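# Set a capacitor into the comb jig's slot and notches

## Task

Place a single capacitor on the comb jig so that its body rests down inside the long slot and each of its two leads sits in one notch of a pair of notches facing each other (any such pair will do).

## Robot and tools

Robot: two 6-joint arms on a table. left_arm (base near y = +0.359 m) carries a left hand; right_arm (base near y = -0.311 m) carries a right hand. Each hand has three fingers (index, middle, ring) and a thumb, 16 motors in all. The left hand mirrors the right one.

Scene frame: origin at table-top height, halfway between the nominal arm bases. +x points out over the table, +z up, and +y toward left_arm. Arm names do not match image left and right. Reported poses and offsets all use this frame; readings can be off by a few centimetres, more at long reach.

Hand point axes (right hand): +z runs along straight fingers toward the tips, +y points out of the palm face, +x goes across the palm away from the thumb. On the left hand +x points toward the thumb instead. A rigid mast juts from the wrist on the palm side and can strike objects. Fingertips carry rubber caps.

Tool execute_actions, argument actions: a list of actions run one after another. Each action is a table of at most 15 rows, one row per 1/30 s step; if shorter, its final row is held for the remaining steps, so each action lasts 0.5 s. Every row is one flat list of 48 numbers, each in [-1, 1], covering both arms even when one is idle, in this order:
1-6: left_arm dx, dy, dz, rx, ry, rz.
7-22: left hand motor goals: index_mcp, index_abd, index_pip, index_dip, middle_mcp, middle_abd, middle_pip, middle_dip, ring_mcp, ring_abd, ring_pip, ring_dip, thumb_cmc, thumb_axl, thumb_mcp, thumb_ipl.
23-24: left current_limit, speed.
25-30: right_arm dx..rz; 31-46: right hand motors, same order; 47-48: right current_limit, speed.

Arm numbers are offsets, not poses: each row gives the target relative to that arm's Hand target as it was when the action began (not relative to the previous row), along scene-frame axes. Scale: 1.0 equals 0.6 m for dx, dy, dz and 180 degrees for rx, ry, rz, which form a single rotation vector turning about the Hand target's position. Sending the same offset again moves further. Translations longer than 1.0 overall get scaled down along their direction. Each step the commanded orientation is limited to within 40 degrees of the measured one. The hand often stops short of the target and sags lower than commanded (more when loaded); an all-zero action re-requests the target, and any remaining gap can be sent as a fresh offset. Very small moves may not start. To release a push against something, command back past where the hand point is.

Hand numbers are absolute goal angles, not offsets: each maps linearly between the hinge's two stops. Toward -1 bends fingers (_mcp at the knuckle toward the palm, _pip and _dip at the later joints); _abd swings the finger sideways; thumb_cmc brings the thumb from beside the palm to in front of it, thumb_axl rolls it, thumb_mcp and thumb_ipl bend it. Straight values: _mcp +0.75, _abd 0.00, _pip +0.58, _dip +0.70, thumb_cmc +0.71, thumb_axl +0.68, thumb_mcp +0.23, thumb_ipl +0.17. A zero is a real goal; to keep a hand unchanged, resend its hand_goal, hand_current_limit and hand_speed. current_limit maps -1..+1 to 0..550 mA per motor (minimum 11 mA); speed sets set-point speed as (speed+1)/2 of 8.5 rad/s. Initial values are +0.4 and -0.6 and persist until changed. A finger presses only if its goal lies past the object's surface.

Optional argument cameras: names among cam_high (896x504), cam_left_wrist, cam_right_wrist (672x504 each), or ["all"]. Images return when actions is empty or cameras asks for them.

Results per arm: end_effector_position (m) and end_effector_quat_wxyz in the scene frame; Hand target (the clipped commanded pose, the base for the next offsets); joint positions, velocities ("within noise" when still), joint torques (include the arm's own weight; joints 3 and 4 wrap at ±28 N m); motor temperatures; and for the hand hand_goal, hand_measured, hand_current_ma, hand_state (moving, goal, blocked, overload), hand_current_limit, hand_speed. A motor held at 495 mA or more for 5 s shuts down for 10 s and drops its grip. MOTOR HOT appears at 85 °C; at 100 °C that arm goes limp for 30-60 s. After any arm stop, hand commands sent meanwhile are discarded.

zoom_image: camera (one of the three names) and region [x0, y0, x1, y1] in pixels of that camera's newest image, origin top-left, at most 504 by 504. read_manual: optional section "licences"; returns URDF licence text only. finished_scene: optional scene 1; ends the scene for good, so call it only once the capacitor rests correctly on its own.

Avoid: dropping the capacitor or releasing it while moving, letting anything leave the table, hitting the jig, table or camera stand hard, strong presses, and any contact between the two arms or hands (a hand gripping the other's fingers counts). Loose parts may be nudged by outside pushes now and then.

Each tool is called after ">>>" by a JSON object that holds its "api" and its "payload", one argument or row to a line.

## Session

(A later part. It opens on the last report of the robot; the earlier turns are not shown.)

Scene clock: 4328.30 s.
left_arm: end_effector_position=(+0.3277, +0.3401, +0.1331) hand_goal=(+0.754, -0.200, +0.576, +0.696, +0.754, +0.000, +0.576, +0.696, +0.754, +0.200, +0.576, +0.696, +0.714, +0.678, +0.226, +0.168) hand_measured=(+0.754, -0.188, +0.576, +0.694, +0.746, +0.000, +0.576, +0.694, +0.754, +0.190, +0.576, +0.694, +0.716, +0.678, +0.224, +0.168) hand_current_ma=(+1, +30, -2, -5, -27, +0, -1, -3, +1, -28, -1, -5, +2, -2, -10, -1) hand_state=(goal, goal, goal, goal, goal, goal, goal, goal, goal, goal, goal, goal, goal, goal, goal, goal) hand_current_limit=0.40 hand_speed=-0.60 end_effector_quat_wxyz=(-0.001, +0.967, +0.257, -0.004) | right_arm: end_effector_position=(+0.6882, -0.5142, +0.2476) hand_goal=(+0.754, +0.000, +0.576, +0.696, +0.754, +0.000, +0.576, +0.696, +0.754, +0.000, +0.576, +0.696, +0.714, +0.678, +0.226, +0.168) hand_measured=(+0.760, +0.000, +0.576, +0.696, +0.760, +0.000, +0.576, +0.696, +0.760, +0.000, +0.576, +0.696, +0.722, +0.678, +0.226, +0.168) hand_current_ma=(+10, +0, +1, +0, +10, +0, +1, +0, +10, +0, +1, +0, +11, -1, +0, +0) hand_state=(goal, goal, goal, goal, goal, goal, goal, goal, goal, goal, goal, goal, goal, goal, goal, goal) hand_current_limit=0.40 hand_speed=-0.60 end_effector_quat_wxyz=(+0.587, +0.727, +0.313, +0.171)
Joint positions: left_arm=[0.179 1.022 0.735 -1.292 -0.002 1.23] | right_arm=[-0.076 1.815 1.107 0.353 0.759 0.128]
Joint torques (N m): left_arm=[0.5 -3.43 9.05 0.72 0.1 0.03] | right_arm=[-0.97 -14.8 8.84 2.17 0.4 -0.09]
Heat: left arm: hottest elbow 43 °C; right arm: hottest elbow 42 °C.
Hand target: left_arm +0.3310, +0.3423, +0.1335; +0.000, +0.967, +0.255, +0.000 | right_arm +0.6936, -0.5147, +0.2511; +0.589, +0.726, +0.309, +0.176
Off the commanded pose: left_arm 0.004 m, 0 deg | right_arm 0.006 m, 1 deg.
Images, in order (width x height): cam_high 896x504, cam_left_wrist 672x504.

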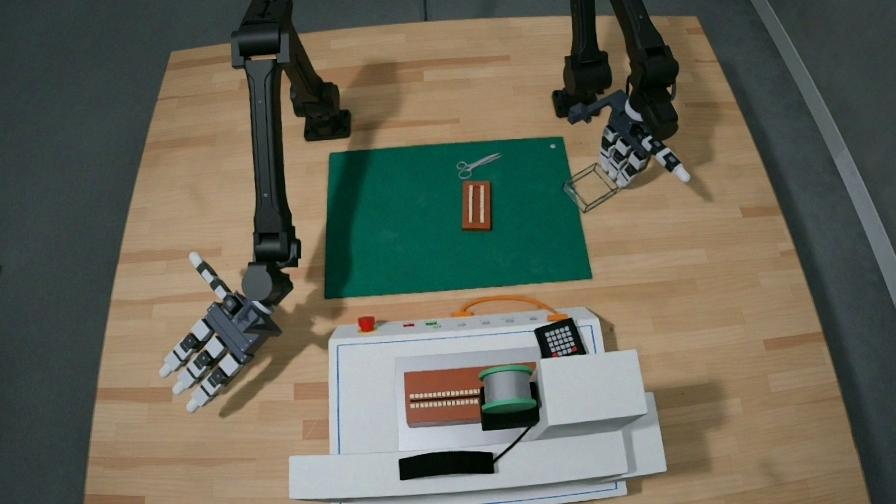

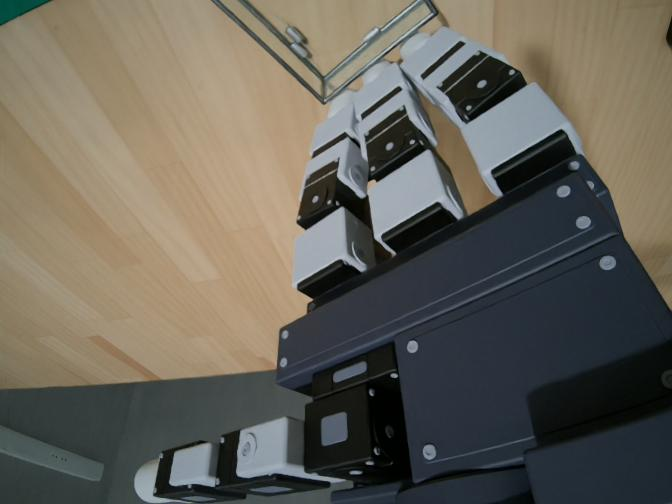

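>>> {"api": "execute_actions", "payload": {
  "actions": [
    [[-0.012,-0.007,0,0,0,0,0.754,-0.2,0.576,0.696,0.754,0,0.576,0.696,0.754,0.2,0.576,0.696,0.714,0.678,0.226,0.168,0.4,-0.6,0,0,0,0,0,0,0.754,0,0.576,0.696,0.754,0,0.576,0.696,0.754,0,0.576,0.696,0.714,0.678,0.226,0.168,0.4,-0.6]],
    [[0.0025,-0.0043,0,0,0,0,0.754,-0.2,0.576,0.696,0.754,0,0.576,0.696,0.754,0.2,0.576,0.696,0.714,0.678,0.226,0.168,0.4,-0.6,0,0,0,0,0,0,0.754,0,0.576,0.696,0.754,0,0.576,0.696,0.754,0,0.576,0.696,0.714,0.678,0.226,0.168,0.4,-0.6],[0.005,-0.0087,0,0,0,0,0.754,-0.2,0.576,0.696,0.754,0,0.576,0.696,0.754,0.2,0.576,0.696,0.714,0.678,0.226,0.168,0.4,-0.6,0,0,0,0,0,0,0.754,0,0.576,0.696,0.754,0,0.576,0.696,0.754,0,0.576,0.696,0.714,0.678,0.226,0.168,0.4,-0.6]]
  ],
  "cameras": ["cam_high", "cam_left_wrist"]
}}

>>> {"api": "zoom_image", "payload": {
  "camera": "cam_high",
  "region": [550, 140, 640, 220]
}}

>>> {"api": "zoom_image", "payload": {
  "camera": "cam_left_wrist",
  "region": [200, 0, 460, 140]
}}

Scene clock: 4368.00 s.
left_arm: end_effector_position=(+0.3237, +0.3355, +0.1295) hand_goal=(+0.754, -0.200, +0.576, +0.696, +0.754, +0.000, +0.576, +0.696, +0.754, +0.200, +0.576, +0.696, +0.714, +0.678, +0.226, +0.168) hand_measured=(+0.754, -0.188, +0.576, +0.694, +0.748, +0.000, +0.576, +0.694, +0.754, +0.190, +0.576, +0.694, +0.716, +0.678, +0.224, +0.168) hand_current_ma=(+1, +30, -2, -5, -18, +0, -1, -3, +1, -28, -1, -5, +2, -2, -10, -1) hand_state=(goal, goal, goal, goal, goal, goal, goal, goal, goal, goal, goal, goal, goal, goal, goal, goal) hand_current_limit=0.40 hand_speed=-0.60 end_effector_quat_wxyz=(-0.001, +0.967, +0.255, -0.007) | right_arm: end_effector_position=(+0.6882, -0.5142, +0.2476) hand_goal=(+0.754, +0.000, +0.576, +0.696, +0.754, +0.000, +0.576, +0.696, +0.754, +0.000, +0.576, +0.696, +0.714, +0.678, +0.226, +0.168) hand_measured=(+0.760, +0.000, +0.576, +0.696, +0.760, +0.000, +0.576, +0.696, +0.760, +0.000, +0.576, +0.696, +0.722, +0.678, +0.226, +0.168) hand_current_ma=(+10, +0, +1, +0, +10, +0, +1, +0, +10, +0, +1, +0, +11, -1, +0, +0) hand_state=(goal, goal, goal, goal, goal, goal, goal, goal, goal, goal, goal, goal, goal, goal, goal, goal) hand_current_limit=0.40 hand_speed=-0.60 end_effector_quat_wxyz=(+0.587, +0.727, +0.313, +0.171)
Joint positions: left_arm=[0.165 1.016 0.723 -1.292 -0.001 1.22] | right_arm=[-0.076 1.815 1.107 0.353 0.759 0.128]
Joint torques (N m): left_arm=[-0.97 -4.25 9.16 0.43 0.07 -0.19] | right_arm=[-1.03 -15.62 8.69 2.11 0.4 -0.09]
Heat: left arm: hottest elbow 43 °C; right arm: hottest elbow 42 °C.
Hand target: left_arm +0.3269, +0.3329, +0.1335; +0.000, +0.967, +0.255, +0.000 | right_arm +0.6936, -0.5147, +0.2511; +0.589, +0.726, +0.309, +0.176
Off the commanded pose: left_arm 0.006 m, 1 deg | right_arm 0.006 m, 1 deg.
Images, in order (width x height): cam_high 896x504, cam_left_wrist 672x504.

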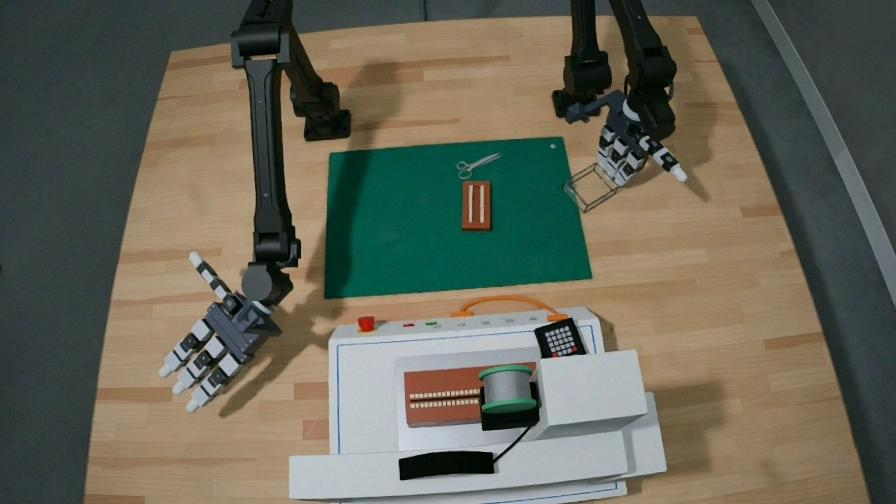

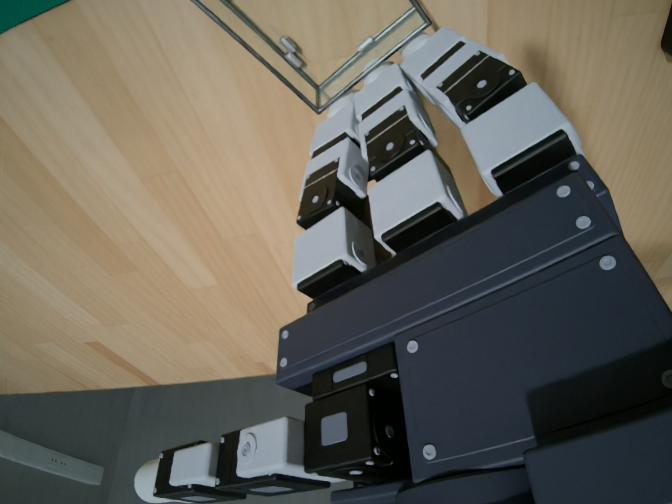

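Scaled by 5.600 from the camera's 896x504 image, which has a finer 1280x720 frame.

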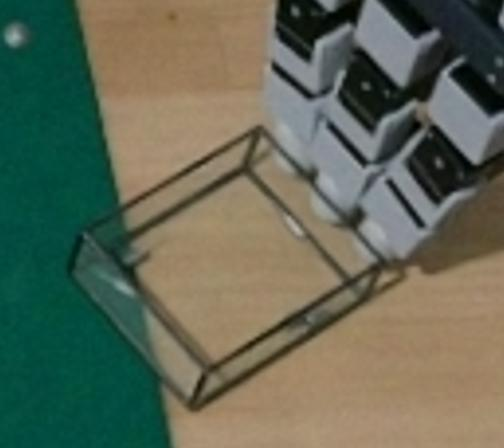

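Scaled by 1.938 from the camera's 672x504 image, which has a finer 960x720 frame.

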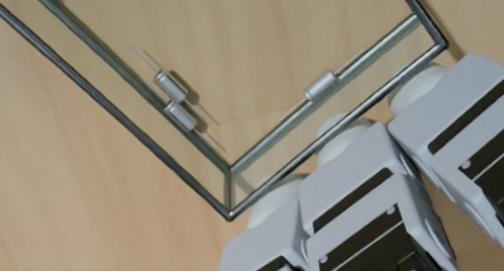

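>>> {"api": "execute_actions", "payload": {
  "actions": [
    [[0.002,-0.0035,0.004,0,0,0,0.754,-0.2,0.576,0.696,0.754,0,0.576,0.696,0.754,0.2,0.576,0.696,0.714,0.678,0.226,0.168,0.4,-0.6,0,0,0,0,0,0,0.754,0,0.576,0.696,0.754,0,0.576,0.696,0.754,0,0.576,0.696,0.714,0.678,0.226,0.168,0.4,-0.6],[0.004,-0.007,0.004,0,0,0,0.754,-0.2,0.576,0.696,0.754,0,0.576,0.696,0.754,0.2,0.576,0.696,0.714,0.678,0.226,0.168,0.4,-0.6,0,0,0,0,0,0,0.754,0,0.576,0.696,0.754,0,0.576,0.696,0.754,0,0.576,0.696,0.714,0.678,0.226,0.168,0.4,-0.6]],
    [[0.00055,-0.00097,0,0,0,0,0.754,-0.2,0.576,0.696,0.754,0,0.576,0.696,0.754,0.2,0.576,0.696,0.714,0.678,0.226,0.168,0.4,-0.6,0,0,0,0,0,0,0.754,0,0.576,0.696,0.754,0,0.576,0.696,0.754,0,0.576,0.696,0.714,0.678,0.226,0.168,0.4,-0.6],[0.00166,-0.00289,0,0,0,0,0.754,-0.2,0.576,0.696,0.754,0,0.576,0.696,0.754,0.2,0.576,0.696,0.714,0.678,0.226,0.168,0.4,-0.6,0,0,0,0,0,0,0.754,0,0.576,0.696,0.754,0,0.576,0.696,0.754,0,0.576,0.696,0.714,0.678,0.226,0.168,0.4,-0.6],[0.00331,-0.00579,0,0,0,0,0.754,-0.2,0.576,0.696,0.754,0,0.576,0.696,0.754,0.2,0.576,0.696,0.714,0.678,0.226,0.168,0.4,-0.6,0,0,0,0,0,0,0.754,0,0.576,0.696,0.754,0,0.576,0.696,0.754,0,0.576,0.696,0.714,0.678,0.226,0.168,0.4,-0.6],[0.00552,-0.00965,0,0,0,0,0.754,-0.2,0.576,0.696,0.754,0,0.576,0.696,0.754,0.2,0.576,0.696,0.714,0.678,0.226,0.168,0.4,-0.6,0,0,0,0,0,0,0.754,0,0.576,0.696,0.754,0,0.576,0.696,0.754,0,0.576,0.696,0.714,0.678,0.226,0.168,0.4,-0.6],[0.00828,-0.01447,0,0,0,0,0.754,-0.2,0.576,0.696,0.754,0,0.576,0.696,0.754,0.2,0.576,0.696,0.714,0.678,0.226,0.168,0.4,-0.6,0,0,0,0,0,0,0.754,0,0.576,0.696,0.754,0,0.576,0.696,0.754,0,0.576,0.696,0.714,0.678,0.226,0.168,0.4,-0.6],[0.01159,-0.02026,0,0,0,0,0.754,-0.2,0.576,0.696,0.754,0,0.576,0.696,0.754,0.2,0.576,0.696,0.714,0.678,0.226,0.168,0.4,-0.6,0,0,0,0,0,0,0.754,0,0.576,0.696,0.754,0,0.576,0.696,0.754,0,0.576,0.696,0.714,0.678,0.226,0.168,0.4,-0.6],[0.01548,-0.02706,0,0,0,0,0.754,-0.2,0.576,0.696,0.754,0,0.576,0.696,0.754,0.2,0.576,0.696,0.714,0.678,0.226,0.168,0.4,-0.6,0,0,0,0,0,0,0.754,0,0.576,0.696,0.754,0,0.576,0.696,0.754,0,0.576,0.696,0.714,0.678,0.226,0.168,0.4,-0.6],[0.01987,-0.03473,0,0,0,0,0.754,-0.2,0.576,0.696,0.754,0,0.576,0.696,0.754,0.2,0.576,0.696,0.714,0.678,0.226,0.168,0.4,-0.6,0,0,0,0,0,0,0.754,0,0.576,0.696,0.754,0,0.576,0.696,0.754,0,0.576,0.696,0.714,0.678,0.226,0.168,0.4,-0.6],[0.02484,-0.04341,0,0,0,0,0.754,-0.2,0.576,0.696,0.754,0,0.576,0.696,0.754,0.2,0.576,0.696,0.714,0.678,0.226,0.168,0.4,-0.6,0,0,0,0,0,0,0.754,0,0.576,0.696,0.754,0,0.576,0.696,0.754,0,0.576,0.696,0.714,0.678,0.226,0.168,0.4,-0.6],[0.03039,-0.0531,0,0,0,0,0.754,-0.2,0.576,0.696,0.754,0,0.576,0.696,0.754,0.2,0.576,0.696,0.714,0.678,0.226,0.168,0.4,-0.6,0,0,0,0,0,0,0.754,0,0.576,0.696,0.754,0,0.576,0.696,0.754,0,0.576,0.696,0.714,0.678,0.226,0.168,0.4,-0.6],[0.03643,-0.06367,0,0,0,0,0.754,-0.2,0.576,0.696,0.754,0,0.576,0.696,0.754,0.2,0.576,0.696,0.714,0.678,0.226,0.168,0.4,-0.6,0,0,0,0,0,0,0.754,0,0.576,0.696,0.754,0,0.576,0.696,0.754,0,0.576,0.696,0.714,0.678,0.226,0.168,0.4,-0.6],[0.0355,-0.062,0,0,0,0,0.754,-0.2,0.576,0.696,0.754,0,0.576,0.696,0.754,0.2,0.576,0.696,0.714,0.678,0.226,0.168,0.4,-0.6,0,0,0,0,0,0,0.754,0,0.576,0.696,0.754,0,0.576,0.696,0.754,0,0.576,0.696,0.714,0.678,0.226,0.168,0.4,-0.6]]
  ],
  "cameras": ["cam_high", "cam_left_wrist"]
}}

>>> {"api": "zoom_image", "payload": {
  "camera": "cam_high",
  "region": [550, 140, 640, 220]
}}

>>> {"api": "zoom_image", "payload": {
  "camera": "cam_left_wrist",
  "region": [200, 0, 460, 140]
}}

Scene clock: 4408.67 s.
left_arm: end_effector_position=(+0.3273, +0.2986, +0.1179) hand_goal=(+0.754, -0.200, +0.576, +0.696, +0.754, +0.000, +0.576, +0.696, +0.754, +0.200, +0.576, +0.696, +0.714, +0.678, +0.226, +0.168) hand_measured=(+0.772, -0.188, +0.588, +0.698, +0.766, +0.002, +0.582, +0.696, +0.762, +0.190, +0.580, +0.696, +0.716, +0.678, +0.224, +0.168) hand_current_ma=(+63, +34, +37, +3, +44, +2, +15, -1, +27, -28, +9, -2, +2, -2, -10, -1) hand_state=(goal, goal, goal, goal, goal, goal, goal, goal, goal, goal, goal, goal, goal, goal, goal, goal) hand_current_limit=0.40 hand_speed=-0.60 end_effector_quat_wxyz=(-0.011, +0.966, +0.256, -0.024) | right_arm: end_effector_position=(+0.6882, -0.5142, +0.2476) hand_goal=(+0.754, +0.000, +0.576, +0.696, +0.754, +0.000, +0.576, +0.696, +0.754, +0.000, +0.576, +0.696, +0.714, +0.678, +0.226, +0.168) hand_measured=(+0.760, +0.000, +0.576, +0.696, +0.760, +0.000, +0.576, +0.696, +0.760, +0.000, +0.576, +0.696, +0.722, +0.678, +0.226, +0.168) hand_current_ma=(+10, +0, +1, +0, +10, +0, +1, +0, +10, +0, +1, +0, +11, -1, +0, +0) hand_state=(goal, goal, goal, goal, goal, goal, goal, goal, goal, goal, goal, goal, goal, goal, goal, goal) hand_current_limit=0.40 hand_speed=-0.60 end_effector_quat_wxyz=(+0.587, +0.727, +0.313, +0.171)
Joint positions: left_arm=[0.005 1.055 0.723 -1.29 -0.009 1.058] | right_arm=[-0.076 1.815 1.107 0.353 0.759 0.128]
Joint torques (N m): left_arm=[-1.32 -3.25 12.44 0.76 0.52 -0.19] | right_arm=[-1.08 -15.27 8.75 2.14 0.41 -0.07]
Motor temperatures (°C): left_arm=[25 29 42 27 28 27] | right_arm=[27 35 42 28 26 27]
Heat: left arm: hottest elbow 42 °C; right arm: hottest elbow 42 °C.
Hand target: left_arm +0.3505, +0.2916, +0.1359; +0.000, +0.967, +0.255, +0.000 | right_arm +0.6936, -0.5147, +0.2511; +0.589, +0.726, +0.309, +0.176
Off the commanded pose: left_arm 0.030 m, 3 deg | right_arm 0.006 m, 1 deg.
Images, in order (width x height): cam_high 896x504, cam_left_wrist 672x504.

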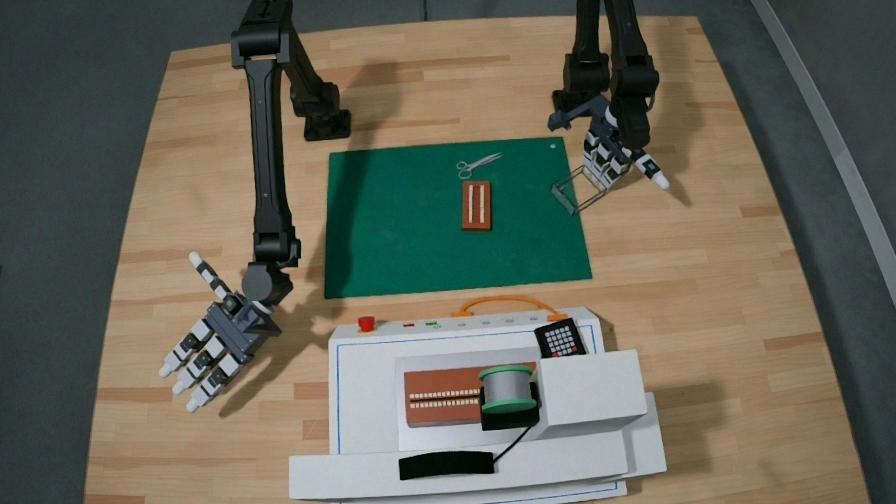

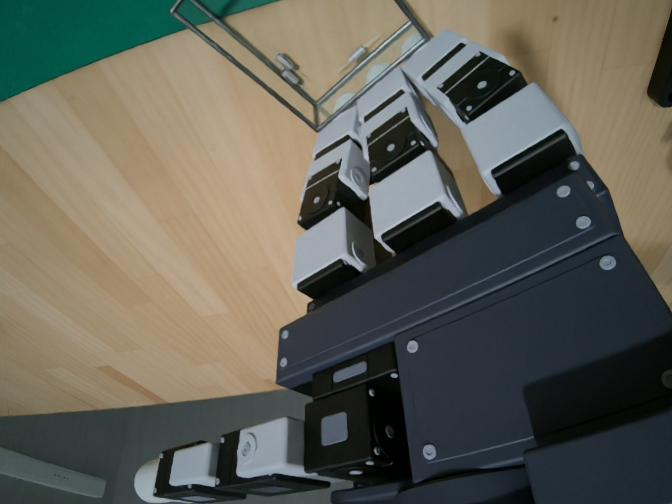

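Scaled by 5.600 from the camera's 896x504 image, which has a finer 1280x720 frame.

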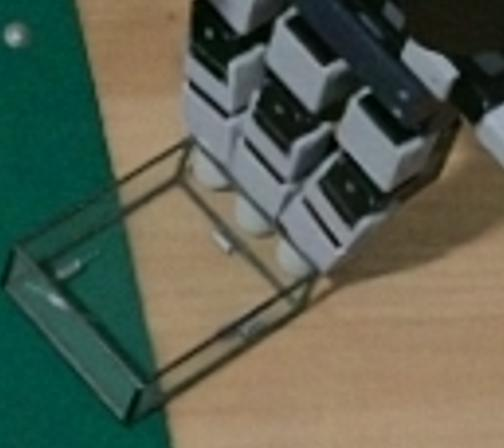

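Scaled by 1.938 from the camera's 672x504 image, which has a finer 960x720 frame.

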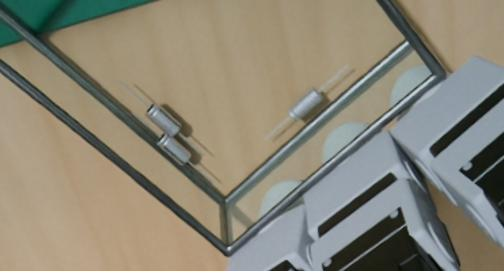

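>>> {"api": "execute_actions", "payload": {
  "actions": [],
  "cameras": ["cam_high","cam_left_wrist"]
}}

Scene clock: 4469.53 s.
left_arm: end_effector_position=(+0.3273, +0.2986, +0.1179) hand_goal=(+0.754, -0.200, +0.576, +0.696, +0.754, +0.000, +0.576, +0.696, +0.754, +0.200, +0.576, +0.696, +0.714, +0.678, +0.226, +0.168) hand_measured=(+0.772, -0.188, +0.588, +0.698, +0.766, +0.002, +0.582, +0.696, +0.762, +0.190, +0.580, +0.696, +0.716, +0.678, +0.224, +0.168) hand_current_ma=(+63, +34, +37, +3, +44, +2, +15, -1, +27, -28, +9, -2, +2, -2, -10, -1) hand_state=(goal, goal, goal, goal, goal, goal, goal, goal, goal, goal, goal, goal, goal, goal, goal, goal) hand_current_limit=0.40 hand_speed=-0.60 end_effector_quat_wxyz=(-0.011, +0.966, +0.256, -0.024) | right_arm: end_effector_position=(+0.6882, -0.5142, +0.2476) hand_goal=(+0.754, +0.000, +0.576, +0.696, +0.754, +0.000, +0.576, +0.696, +0.754, +0.000, +0.576, +0.696, +0.714, +0.678, +0.226, +0.168) hand_measured=(+0.760, +0.000, +0.576, +0.696, +0.760, +0.000, +0.576, +0.696, +0.760, +0.000, +0.576, +0.696, +0.722, +0.678, +0.226, +0.168) hand_current_ma=(+10, +0, +1, +0, +10, +0, +1, +0, +10, +0, +1, +0, +11, -1, +0, +0) hand_state=(goal, goal, goal, goal, goal, goal, goal, goal, goal, goal, goal, goal, goal, goal, goal, goal) hand_current_limit=0.40 hand_speed=-0.60 end_effector_quat_wxyz=(+0.587, +0.727, +0.313, +0.171)
Joint positions: left_arm=[0.005 1.055 0.723 -1.29 -0.009 1.058] | right_arm=[-0.076 1.815 1.107 0.353 0.759 0.128]
Joint velocities: within noise
Joint torques (N m): left_arm=[-1.32 -3.31 12.44 0.76 0.53 -0.18] | right_arm=[-0.73 -15.38 8.75 2.18 0.39 -0.09]
Motor temperatures (°C): left_arm=[25 29 44 27 28 27] | right_arm=[27 35 42 28 26 27]
Heat: left arm: hottest elbow 44 °C; right arm: hottest elbow 42 °C.
Hand target: left_arm +0.3505, +0.2916, +0.1359; +0.000, +0.967, +0.255, +0.000 | right_arm +0.6936, -0.5147, +0.2511; +0.589, +0.726, +0.309, +0.176
Off the commanded pose: left_arm 0.030 m, 3 deg | right_arm 0.006 m, 1 deg.
Images, in order (width x height): cam_high 896x504, cam_left_wrist 672x504.

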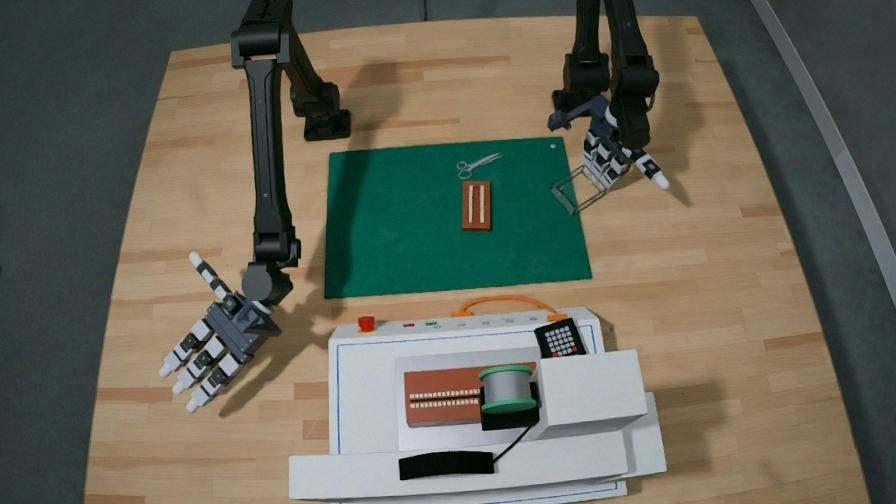

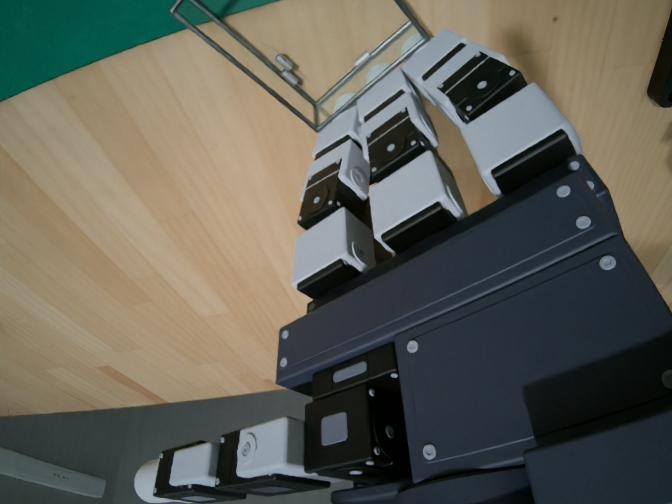

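>>> {"api": "zoom_image", "payload": {
  "camera": "cam_left_wrist",
  "region": [160, 0, 460, 150]
}}

>>> {"api": "zoom_image", "payload": {
  "camera": "cam_high",
  "region": [530, 140, 630, 230]
}}

Scaled by 1.680 from the camera's 672x504 image, which has a finer 960x720 frame.

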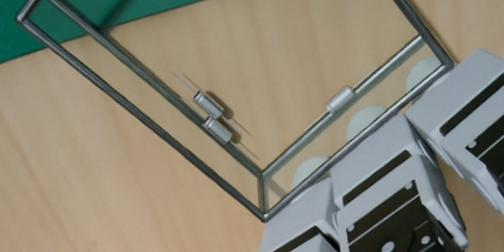

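Scaled by 5.040 from the camera's 896x504 image, which has a finer 1280x720 frame.

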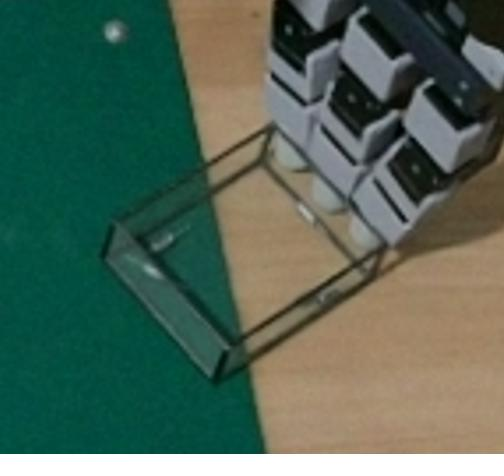

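>>> {"api": "execute_actions", "payload": {
  "actions": [
    [[0.0005,-0.0008,0.005,0,0,0,0.754,-0.2,0.576,0.696,0.754,0,0.576,0.696,0.754,0.2,0.576,0.696,0.714,0.678,0.226,0.168,0.4,-0.6,0,0,0,0,0,0,0.754,0,0.576,0.696,0.754,0,0.576,0.696,0.754,0,0.576,0.696,0.714,0.678,0.226,0.168,0.4,-0.6],[0.0019,-0.0033,0.005,0,0,0,0.754,-0.2,0.576,0.696,0.754,0,0.576,0.696,0.754,0.2,0.576,0.696,0.714,0.678,0.226,0.168,0.4,-0.6,0,0,0,0,0,0,0.754,0,0.576,0.696,0.754,0,0.576,0.696,0.754,0,0.576,0.696,0.714,0.678,0.226,0.168,0.4,-0.6],[0.0042,-0.0074,0.005,0,0,0,0.754,-0.2,0.576,0.696,0.754,0,0.576,0.696,0.754,0.2,0.576,0.696,0.714,0.678,0.226,0.168,0.4,-0.6,0,0,0,0,0,0,0.754,0,0.576,0.696,0.754,0,0.576,0.696,0.754,0,0.576,0.696,0.714,0.678,0.226,0.168,0.4,-0.6],[0.0075,-0.0131,0.005,0,0,0,0.754,-0.2,0.576,0.696,0.754,0,0.576,0.696,0.754,0.2,0.576,0.696,0.714,0.678,0.226,0.168,0.4,-0.6,0,0,0,0,0,0,0.754,0,0.576,0.696,0.754,0,0.576,0.696,0.754,0,0.576,0.696,0.714,0.678,0.226,0.168,0.4,-0.6],[0.0117,-0.0205,0.005,0,0,0,0.754,-0.2,0.576,0.696,0.754,0,0.576,0.696,0.754,0.2,0.576,0.696,0.714,0.678,0.226,0.168,0.4,-0.6,0,0,0,0,0,0,0.754,0,0.576,0.696,0.754,0,0.576,0.696,0.754,0,0.576,0.696,0.714,0.678,0.226,0.168,0.4,-0.6],[0.0169,-0.0295,0.005,0,0,0,0.754,-0.2,0.576,0.696,0.754,0,0.576,0.696,0.754,0.2,0.576,0.696,0.714,0.678,0.226,0.168,0.4,-0.6,0,0,0,0,0,0,0.754,0,0.576,0.696,0.754,0,0.576,0.696,0.754,0,0.576,0.696,0.714,0.678,0.226,0.168,0.4,-0.6],[0.0230,-0.0402,0.005,0,0,0,0.754,-0.2,0.576,0.696,0.754,0,0.576,0.696,0.754,0.2,0.576,0.696,0.714,0.678,0.226,0.168,0.4,-0.6,0,0,0,0,0,0,0.754,0,0.576,0.696,0.754,0,0.576,0.696,0.754,0,0.576,0.696,0.714,0.678,0.226,0.168,0.4,-0.6],[0.0301,-0.0525,0.005,0,0,0,0.754,-0.2,0.576,0.696,0.754,0,0.576,0.696,0.754,0.2,0.576,0.696,0.714,0.678,0.226,0.168,0.4,-0.6,0,0,0,0,0,0,0.754,0,0.576,0.696,0.754,0,0.576,0.696,0.754,0,0.576,0.696,0.714,0.678,0.226,0.168,0.4,-0.6],[0.0380,-0.0664,0.005,0,0,0,0.754,-0.2,0.576,0.696,0.754,0,0.576,0.696,0.754,0.2,0.576,0.696,0.714,0.678,0.226,0.168,0.4,-0.6,0,0,0,0,0,0,0.754,0,0.576,0.696,0.754,0,0.576,0.696,0.754,0,0.576,0.696,0.714,0.678,0.226,0.168,0.4,-0.6],[0.0470,-0.0820,0.005,0,0,0,0.754,-0.2,0.576,0.696,0.754,0,0.576,0.696,0.754,0.2,0.576,0.696,0.714,0.678,0.226,0.168,0.4,-0.6,0,0,0,0,0,0,0.754,0,0.576,0.696,0.754,0,0.576,0.696,0.754,0,0.576,0.696,0.714,0.678,0.226,0.168,0.4,-0.6],[0.0497,-0.0868,0.005,0,0,0,0.754,-0.2,0.576,0.696,0.754,0,0.576,0.696,0.754,0.2,0.576,0.696,0.714,0.678,0.226,0.168,0.4,-0.6,0,0,0,0,0,0,0.754,0,0.576,0.696,0.754,0,0.576,0.696,0.754,0,0.576,0.696,0.714,0.678,0.226,0.168,0.4,-0.6]]
  ],
  "cameras": ["cam_high","cam_left_wrist"]
}}

>>> {"api": "zoom_image", "payload": {
  "camera": "cam_left_wrist",
  "region": [160, 0, 460, 150]
}}

>>> {"api": "zoom_image", "payload": {
  "camera": "cam_high",
  "region": [510, 150, 610, 240]
}}

Scene clock: 4564.03 s.
left_arm: end_effector_position=(+0.3514, +0.2482, +0.1187) hand_goal=(+0.754, -0.200, +0.576, +0.696, +0.754, +0.000, +0.576, +0.696, +0.754, +0.200, +0.576, +0.696, +0.714, +0.678, +0.226, +0.168) hand_measured=(+0.764, -0.190, +0.586, +0.698, +0.766, -0.002, +0.582, +0.696, +0.768, +0.188, +0.582, +0.696, +0.714, +0.678, +0.224, +0.168) hand_current_ma=(+33, +27, +30, +5, +44, -3, +19, +1, +48, -35, +18, -1, +1, -2, -10, -1) hand_state=(goal, goal, goal, goal, goal, goal, goal, goal, goal, goal, goal, goal, goal, goal, goal, goal) hand_current_limit=0.40 hand_speed=-0.60 end_effector_quat_wxyz=(-0.012, +0.967, +0.251, -0.029) | right_arm: end_effector_position=(+0.6882, -0.5142, +0.2476) hand_goal=(+0.754, +0.000, +0.576, +0.696, +0.754, +0.000, +0.576, +0.696, +0.754, +0.000, +0.576, +0.696, +0.714, +0.678, +0.226, +0.168) hand_measured=(+0.760, +0.000, +0.576, +0.696, +0.760, +0.000, +0.576, +0.696, +0.760, +0.000, +0.576, +0.696, +0.722, +0.678, +0.226, +0.168) hand_current_ma=(+10, +0, +1, +0, +10, +0, +1, +0, +10, +0, +1, +0, +11, -1, +0, +0) hand_state=(goal, goal, goal, goal, goal, goal, goal, goal, goal, goal, goal, goal, goal, goal, goal, goal) hand_current_limit=0.40 hand_speed=-0.60 end_effector_quat_wxyz=(+0.587, +0.727, +0.313, +0.171)
Joint positions: left_arm=[-0.173 1.15 0.792 -1.275 0.001 0.889] | right_arm=[-0.076 1.815 1.107 0.353 0.759 0.128]
Joint torques (N m): left_arm=[-0.91 -4.6 13 0.94 0.19 -0.22] | right_arm=[-1.08 -15.03 8.7 2.09 0.4 -0.1]
Heat: left arm: hottest elbow 45 °C; right arm: hottest elbow 42 °C.
Hand target: left_arm +0.3805, +0.2394, +0.1390; +0.000, +0.967, +0.255, +0.000 | right_arm +0.6936, -0.5147, +0.2511; +0.589, +0.726, +0.309, +0.176
Off the commanded pose: left_arm 0.036 m, 4 deg | right_arm 0.006 m, 1 deg.
Images, in order (width x height): cam_high 896x504, cam_left_wrist 672x504.

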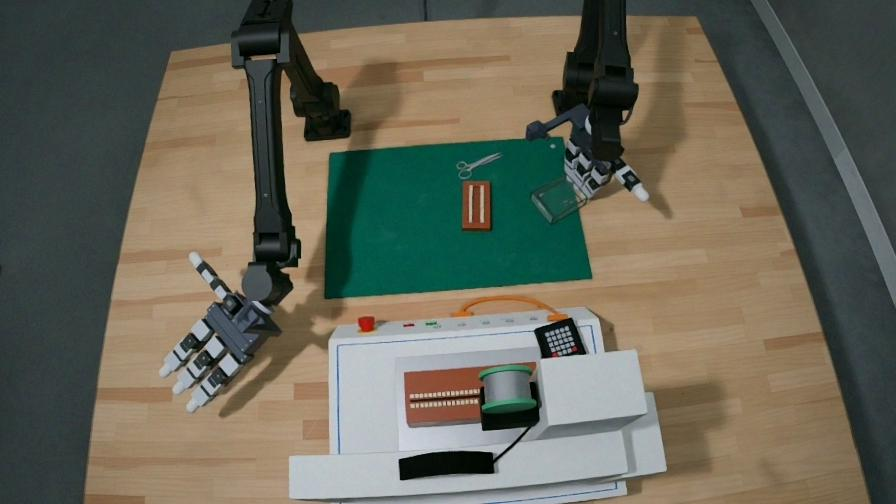

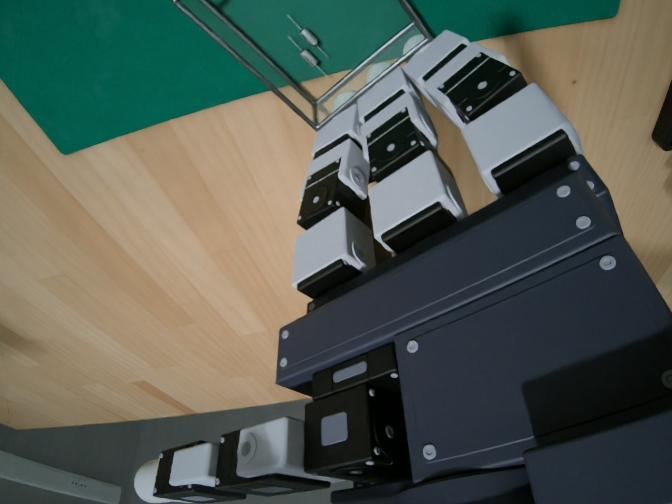

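Scaled by 1.680 from the camera's 672x504 image, which has a finer 960x720 frame.

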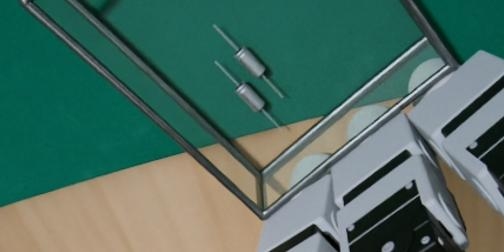

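Scaled by 5.040 from the camera's 896x504 image, which has a finer 1280x720 frame.

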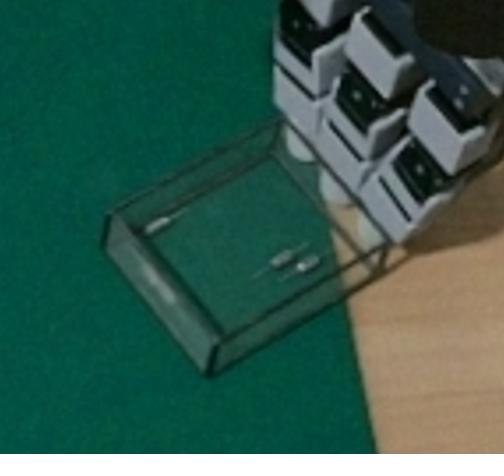

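>>> {"api": "execute_actions", "payload": {
  "actions": [
    [[-0.007,0.0127,0.005,0,0,0,0.754,-0.2,0.576,0.696,0.754,0,0.576,0.696,0.754,0.2,0.576,0.696,0.714,0.678,0.226,0.168,0.4,-0.6,0,0,0,0,0,0,0.754,0,0.576,0.696,0.754,0,0.576,0.696,0.754,0,0.576,0.696,0.714,0.678,0.226,0.168,0.4,-0.6],[-0.014,0.0254,0.005,0,0,0,0.754,-0.2,0.576,0.696,0.754,0,0.576,0.696,0.754,0.2,0.576,0.696,0.714,0.678,0.226,0.168,0.4,-0.6,0,0,0,0,0,0,0.754,0,0.576,0.696,0.754,0,0.576,0.696,0.754,0,0.576,0.696,0.714,0.678,0.226,0.168,0.4,-0.6],[-0.021,0.0381,0.008,0,0,0,0.754,-0.2,0.576,0.696,0.754,0,0.576,0.696,0.754,0.2,0.576,0.696,0.714,0.678,0.226,0.168,0.4,-0.6,0,0,0,0,0,0,0.754,0,0.576,0.696,0.754,0,0.576,0.696,0.754,0,0.576,0.696,0.714,0.678,0.226,0.168,0.4,-0.6],[-0.028,0.0508,0.01,0,0,0,0.754,-0.2,0.576,0.696,0.754,0,0.576,0.696,0.754,0.2,0.576,0.696,0.714,0.678,0.226,0.168,0.4,-0.6,0,0,0,0,0,0,0.754,0,0.576,0.696,0.754,0,0.576,0.696,0.754,0,0.576,0.696,0.714,0.678,0.226,0.168,0.4,-0.6],[-0.035,0.0635,0.014,0,0,0,0.754,-0.2,0.576,0.696,0.754,0,0.576,0.696,0.754,0.2,0.576,0.696,0.714,0.678,0.226,0.168,0.4,-0.6,0,0,0,0,0,0,0.754,0,0.576,0.696,0.754,0,0.576,0.696,0.754,0,0.576,0.696,0.714,0.678,0.226,0.168,0.4,-0.6]]
  ],
  "cameras": []
}}

Scene clock: 4604.57 s.
left_arm: end_effector_position=(+0.3520, +0.2764, +0.1347) hand_goal=(+0.754, -0.200, +0.576, +0.696, +0.754, +0.000, +0.576, +0.696, +0.754, +0.200, +0.576, +0.696, +0.714, +0.678, +0.226, +0.168) hand_measured=(+0.754, -0.190, +0.578, +0.698, +0.754, -0.002, +0.578, +0.696, +0.756, +0.188, +0.580, +0.696, +0.714, +0.678, +0.224, +0.168) hand_current_ma=(+0, +27, +5, +5, +2, -3, +6, +1, +6, -35, +9, -1, +1, -2, -10, -1) hand_state=(goal, goal, goal, goal, goal, goal, goal, goal, goal, goal, goal, goal, goal, goal, goal, goal) hand_current_limit=0.40 hand_speed=-0.60 end_effector_quat_wxyz=(-0.005, +0.966, +0.257, -0.011) | right_arm: end_effector_position=(+0.6882, -0.5142, +0.2476) hand_goal=(+0.754, +0.000, +0.576, +0.696, +0.754, +0.000, +0.576, +0.696, +0.754, +0.000, +0.576, +0.696, +0.714, +0.678, +0.226, +0.168) hand_measured=(+0.760, +0.000, +0.576, +0.696, +0.760, +0.000, +0.576, +0.696, +0.760, +0.000, +0.576, +0.696, +0.722, +0.678, +0.226, +0.168) hand_current_ma=(+10, +0, +1, +0, +10, +0, +1, +0, +10, +0, +1, +0, +11, -1, +0, +0) hand_state=(goal, goal, goal, goal, goal, goal, goal, goal, goal, goal, goal, goal, goal, goal, goal, goal) hand_current_limit=0.40 hand_speed=-0.60 end_effector_quat_wxyz=(+0.587, +0.727, +0.313, +0.171)
Joint positions: left_arm=[-0.075 1.096 0.792 -1.29 -0.003 0.976] | right_arm=[-0.076 1.815 1.107 0.353 0.759 0.128]
Joint torques (N m): left_arm=[0.44 -5.42 10.74 0.03 0.07 0.02] | right_arm=[-0.97 -15.33 8.77 2.14 0.39 -0.08]
Heat: left arm: hottest elbow 48 °C; right arm: hottest elbow 42 °C.
Hand target: left_arm +0.3595, +0.2775, +0.1475; +0.000, +0.967, +0.255, +0.000 | right_arm +0.6936, -0.5147, +0.2511; +0.589, +0.726, +0.309, +0.176
Off the commanded pose: left_arm 0.015 m, 1 deg | right_arm 0.006 m, 1 deg.
No camera images: "cameras" was empty.

>>> {"api": "execute_actions", "payload": {
  "actions": [
    [[0,0,0.05,0,0,0,0.754,-0.2,0.576,0.696,0.754,0,0.576,0.696,0.754,0.2,0.576,0.696,0.714,0.678,0.226,0.168,0.4,-0.6,0,0,0,0,0,0,0.754,0,0.576,0.696,0.754,0,0.576,0.696,0.754,0,0.576,0.696,0.714,0.678,0.226,0.168,0.4,-0.6]],
    [[0.02,-0.04,0.05,0,0,0,0.754,-0.34,0.576,0.696,0.754,0,0.576,0.696,0.754,0.34,0.576,0.696,0.714,0.678,0.226,0.168,0.4,-0.6,0,0,0,0,0,0,0.754,0,0.576,0.696,0.754,0,0.576,0.696,0.754,0,0.576,0.696,0.714,0.678,0.226,0.168,0.4,-0.6]],
    [[0.05,-0.08,0.05,0,0,0,0.754,-0.34,0.576,0.696,0.754,0,0.576,0.696,0.754,0.34,0.576,0.696,0.714,0.678,0.226,0.168,0.4,-0.6,0,0,0,0,0,0,0.754,0,0.576,0.696,0.754,0,0.576,0.696,0.754,0,0.576,0.696,0.714,0.678,0.226,0.168,0.4,-0.6]]
  ],
  "cameras": ["cam_high","cam_left_wrist"]
}}

>>> {"api": "zoom_image", "payload": {
  "camera": "cam_left_wrist",
  "region": [240, 0, 540, 200]
}}

>>> {"api": "zoom_image", "payload": {
  "camera": "cam_high",
  "region": [510, 150, 610, 240]
}}

Scene clock: 4633.50 s.
left_arm: end_effector_position=(+0.3866, +0.2103, +0.2169) hand_goal=(+0.754, -0.340, +0.576, +0.696, +0.754, +0.000, +0.576, +0.696, +0.754, +0.340, +0.576, +0.696, +0.714, +0.678, +0.226, +0.168) hand_measured=(+0.752, -0.196, +0.578, +0.698, +0.754, -0.002, +0.578, +0.696, +0.754, +0.194, +0.578, +0.696, +0.714, +0.678, +0.224, +0.168) hand_current_ma=(-3, +385, +4, +5, -1, -2, +4, +1, +2, -385, +7, -1, +1, -2, -10, -1) hand_state=(goal, blocked, goal, goal, goal, goal, goal, goal, goal, blocked, goal, goal, goal, goal, goal, goal) hand_current_limit=0.40 hand_speed=-0.60 end_effector_quat_wxyz=(-0.007, +0.968, +0.252, -0.017) | right_arm: end_effector_position=(+0.6882, -0.5142, +0.2476) hand_goal=(+0.754, +0.000, +0.576, +0.696, +0.754, +0.000, +0.576, +0.696, +0.754, +0.000, +0.576, +0.696, +0.714, +0.678, +0.226, +0.168) hand_measured=(+0.760, +0.000, +0.576, +0.696, +0.760, +0.000, +0.576, +0.696, +0.760, +0.000, +0.576, +0.696, +0.722, +0.678, +0.226, +0.168) hand_current_ma=(+10, +0, +1, +0, +10, +0, +1, +0, +10, +0, +1, +0, +11, -1, +0, +0) hand_state=(goal, goal, goal, goal, goal, goal, goal, goal, goal, goal, goal, goal, goal, goal, goal, goal) hand_current_limit=0.40 hand_speed=-0.60 end_effector_quat_wxyz=(+0.587, +0.727, +0.313, +0.171)
Joint positions: left_arm=[-0.271 1.188 1.082 -1.502 0.004 0.791] | right_arm=[-0.076 1.815 1.107 0.353 0.759 0.128]
Joint torques (N m): left_arm=[-0.5 -6.01 13.33 0.02 -0.15 -0.2] | right_arm=[-0.62 -15.21 8.75 2.14 0.4 -0.08]
Heat: left arm: hottest elbow 47 °C; right arm: hottest elbow 42 °C.
Hand target: left_arm +0.4014, +0.2056, +0.2373; +0.000, +0.967, +0.255, +0.000 | right_arm +0.6936, -0.5147, +0.2511; +0.589, +0.726, +0.309, +0.176
Off the commanded pose: left_arm 0.026 m, 2 deg | right_arm 0.006 m, 1 deg.
Images, in order (width x height): cam_high 896x504, cam_left_wrist 672x504.

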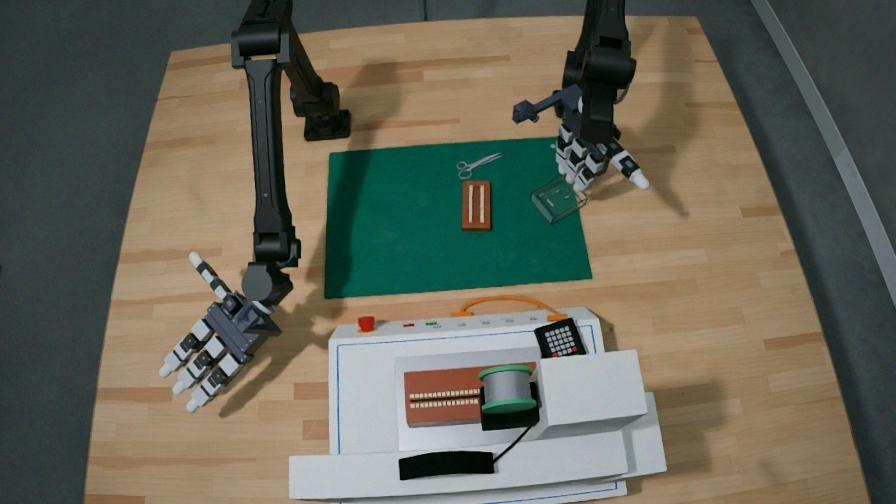

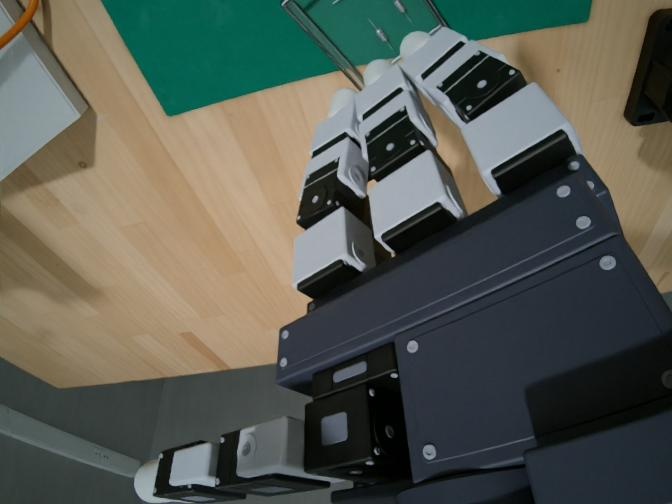

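Scaled by 1.680 from the camera's 672x504 image, which has a finer 960x720 frame.

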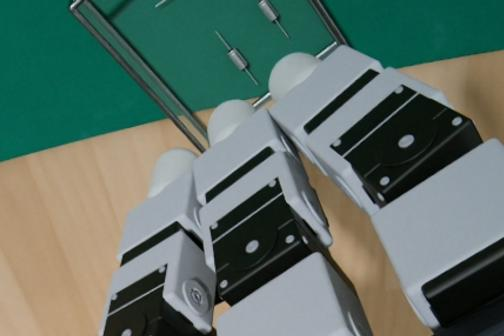

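Scaled by 5.040 from the camera's 896x504 image, which has a finer 1280x720 frame.

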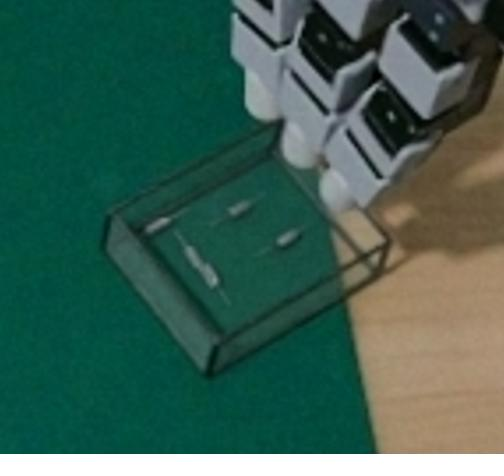

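>>> {"api": "execute_actions", "payload": {
  "actions": [
    [[-0.087,-0.047,0,0,0,0,0.754,-0.1,0.576,0.696,0.754,0,0.576,0.696,0.754,0.1,0.576,0.696,0.714,0.678,0.226,0.168,0.4,-0.6,0,0,0,0,0,0,0.754,0,0.576,0.696,0.754,0,0.576,0.696,0.754,0,0.576,0.696,0.714,0.678,0.226,0.168,0.4,-0.6]],
    [[-0.087,-0.047,0,0,0,0,0.754,-0.1,0.576,0.696,0.754,0,0.576,0.696,0.754,0.1,0.576,0.696,0.714,0.678,0.226,0.168,0.4,-0.6,0,0,0,0,0,0,0.754,0,0.576,0.696,0.754,0,0.576,0.696,0.754,0,0.576,0.696,0.714,0.678,0.226,0.168,0.4,-0.6]]
  ],
  "cameras": ["cam_high","cam_left_wrist"]
}}

>>> {"api": "zoom_image", "payload": {
  "camera": "cam_high",
  "region": [510, 150, 610, 240]
}}

Scene clock: 4794.00 s.
left_arm: end_effector_position=(+0.2986, +0.1505, +0.2342) hand_goal=(+0.754, -0.100, +0.576, +0.696, +0.754, +0.000, +0.576, +0.696, +0.754, +0.100, +0.576, +0.696, +0.714, +0.678, +0.226, +0.168) hand_measured=(+0.754, -0.102, +0.578, +0.698, +0.754, +0.000, +0.578, +0.696, +0.754, +0.102, +0.578, +0.696, +0.714, +0.678, +0.224, +0.168) hand_current_ma=(-2, -3, +4, +5, -1, -2, +4, +1, +1, +3, +6, -1, +2, -2, -10, -1) hand_state=(goal, goal, goal, goal, goal, goal, goal, goal, goal, goal, goal, goal, goal, goal, goal, goal) hand_current_limit=0.40 hand_speed=-0.60 end_effector_quat_wxyz=(+0.001, +0.967, +0.254, -0.002) | right_arm: end_effector_position=(+0.6882, -0.5142, +0.2476) hand_goal=(+0.754, +0.000, +0.576, +0.696, +0.754, +0.000, +0.576, +0.696, +0.754, +0.000, +0.576, +0.696, +0.714, +0.678, +0.226, +0.168) hand_measured=(+0.760, +0.000, +0.576, +0.696, +0.760, +0.000, +0.576, +0.696, +0.760, +0.000, +0.576, +0.696, +0.722, +0.678, +0.226, +0.168) hand_current_ma=(+10, +0, +1, +0, +10, +0, +1, +0, +10, +0, +1, +0, +11, -1, +0, +0) hand_state=(goal, goal, goal, goal, goal, goal, goal, goal, goal, goal, goal, goal, goal, goal, goal, goal) hand_current_limit=0.40 hand_speed=-0.60 end_effector_quat_wxyz=(+0.587, +0.727, +0.313, +0.171)
Joint positions: left_arm=[-0.592 1.008 0.995 -1.559 0.004 0.465] | right_arm=[-0.076 1.815 1.107 0.353 0.759 0.128]
Joint torques (N m): left_arm=[-0.91 -4.37 9.57 0.09 -0.2 -0.19] | right_arm=[-0.79 -15.21 8.8 2.06 0.36 -0.09]
Heat: left arm: hottest elbow 47 °C; right arm: hottest elbow 42 °C.
Hand target: left_arm +0.2970, +0.1492, +0.2374; +0.000, +0.967, +0.255, +0.000 | right_arm +0.6936, -0.5147, +0.2511; +0.589, +0.726, +0.309, +0.176
Off the commanded pose: left_arm 0.004 m, 0 deg | right_arm 0.006 m, 1 deg.
Images, in order (width x height): cam_high 896x504, cam_left_wrist 672x504.

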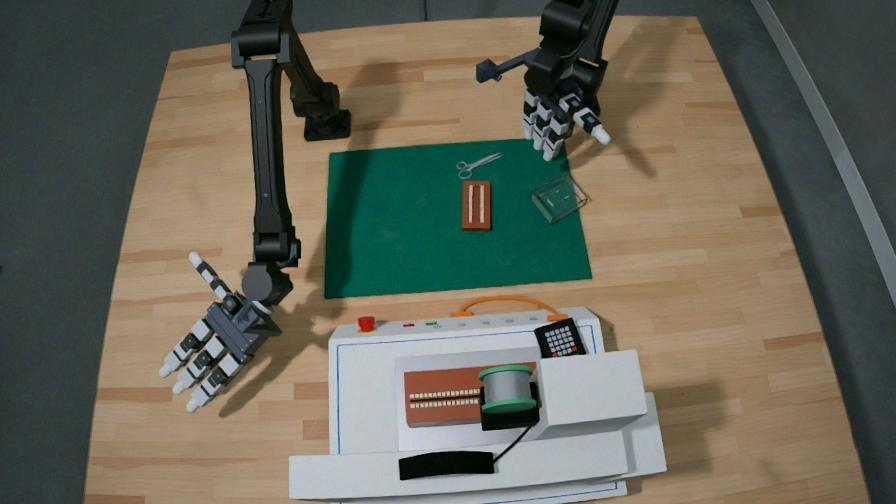

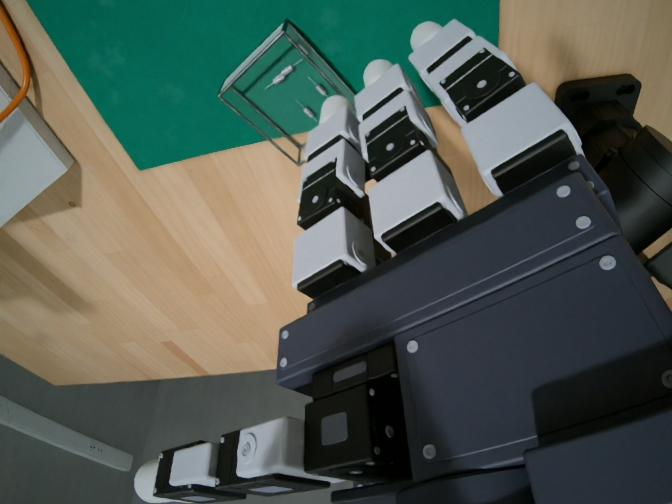

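Scaled by 5.040 from the camera's 896x504 image, which has a finer 1280x720 frame.

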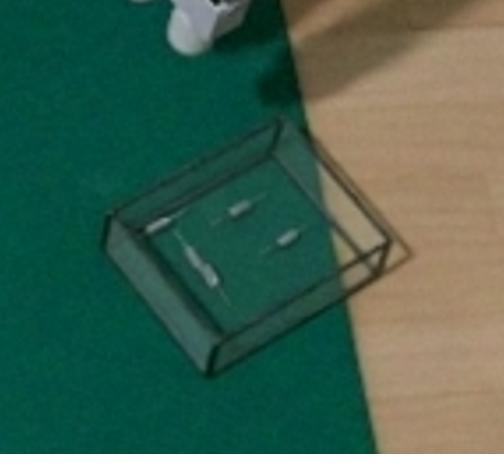

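>>> {"api": "zoom_image", "payload": {
  "camera": "cam_left_wrist",
  "region": [210, 10, 370, 170]
}}

Scaled by 3.150 from the camera's 672x504 image, which has a finer 960x720 frame.

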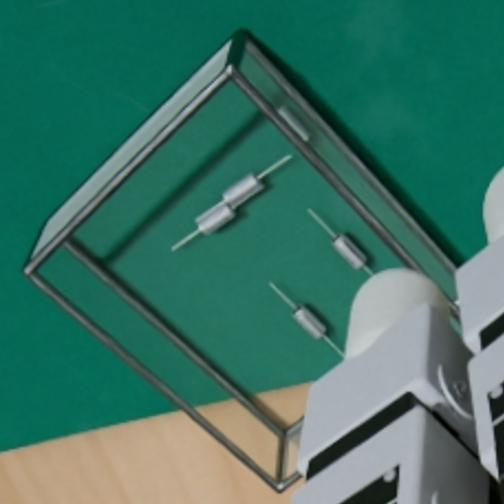

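>>> {"api": "zoom_image", "payload": {
  "camera": "cam_left_wrist",
  "region": [255, 40, 345, 130]
}}

Scaled by 5.600 from the camera's 672x504 image, which has a finer 960x720 frame.

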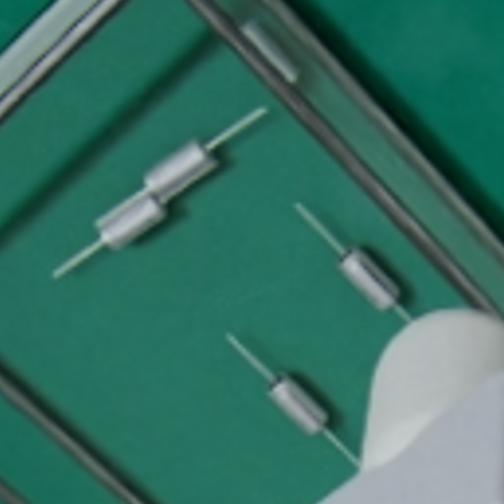

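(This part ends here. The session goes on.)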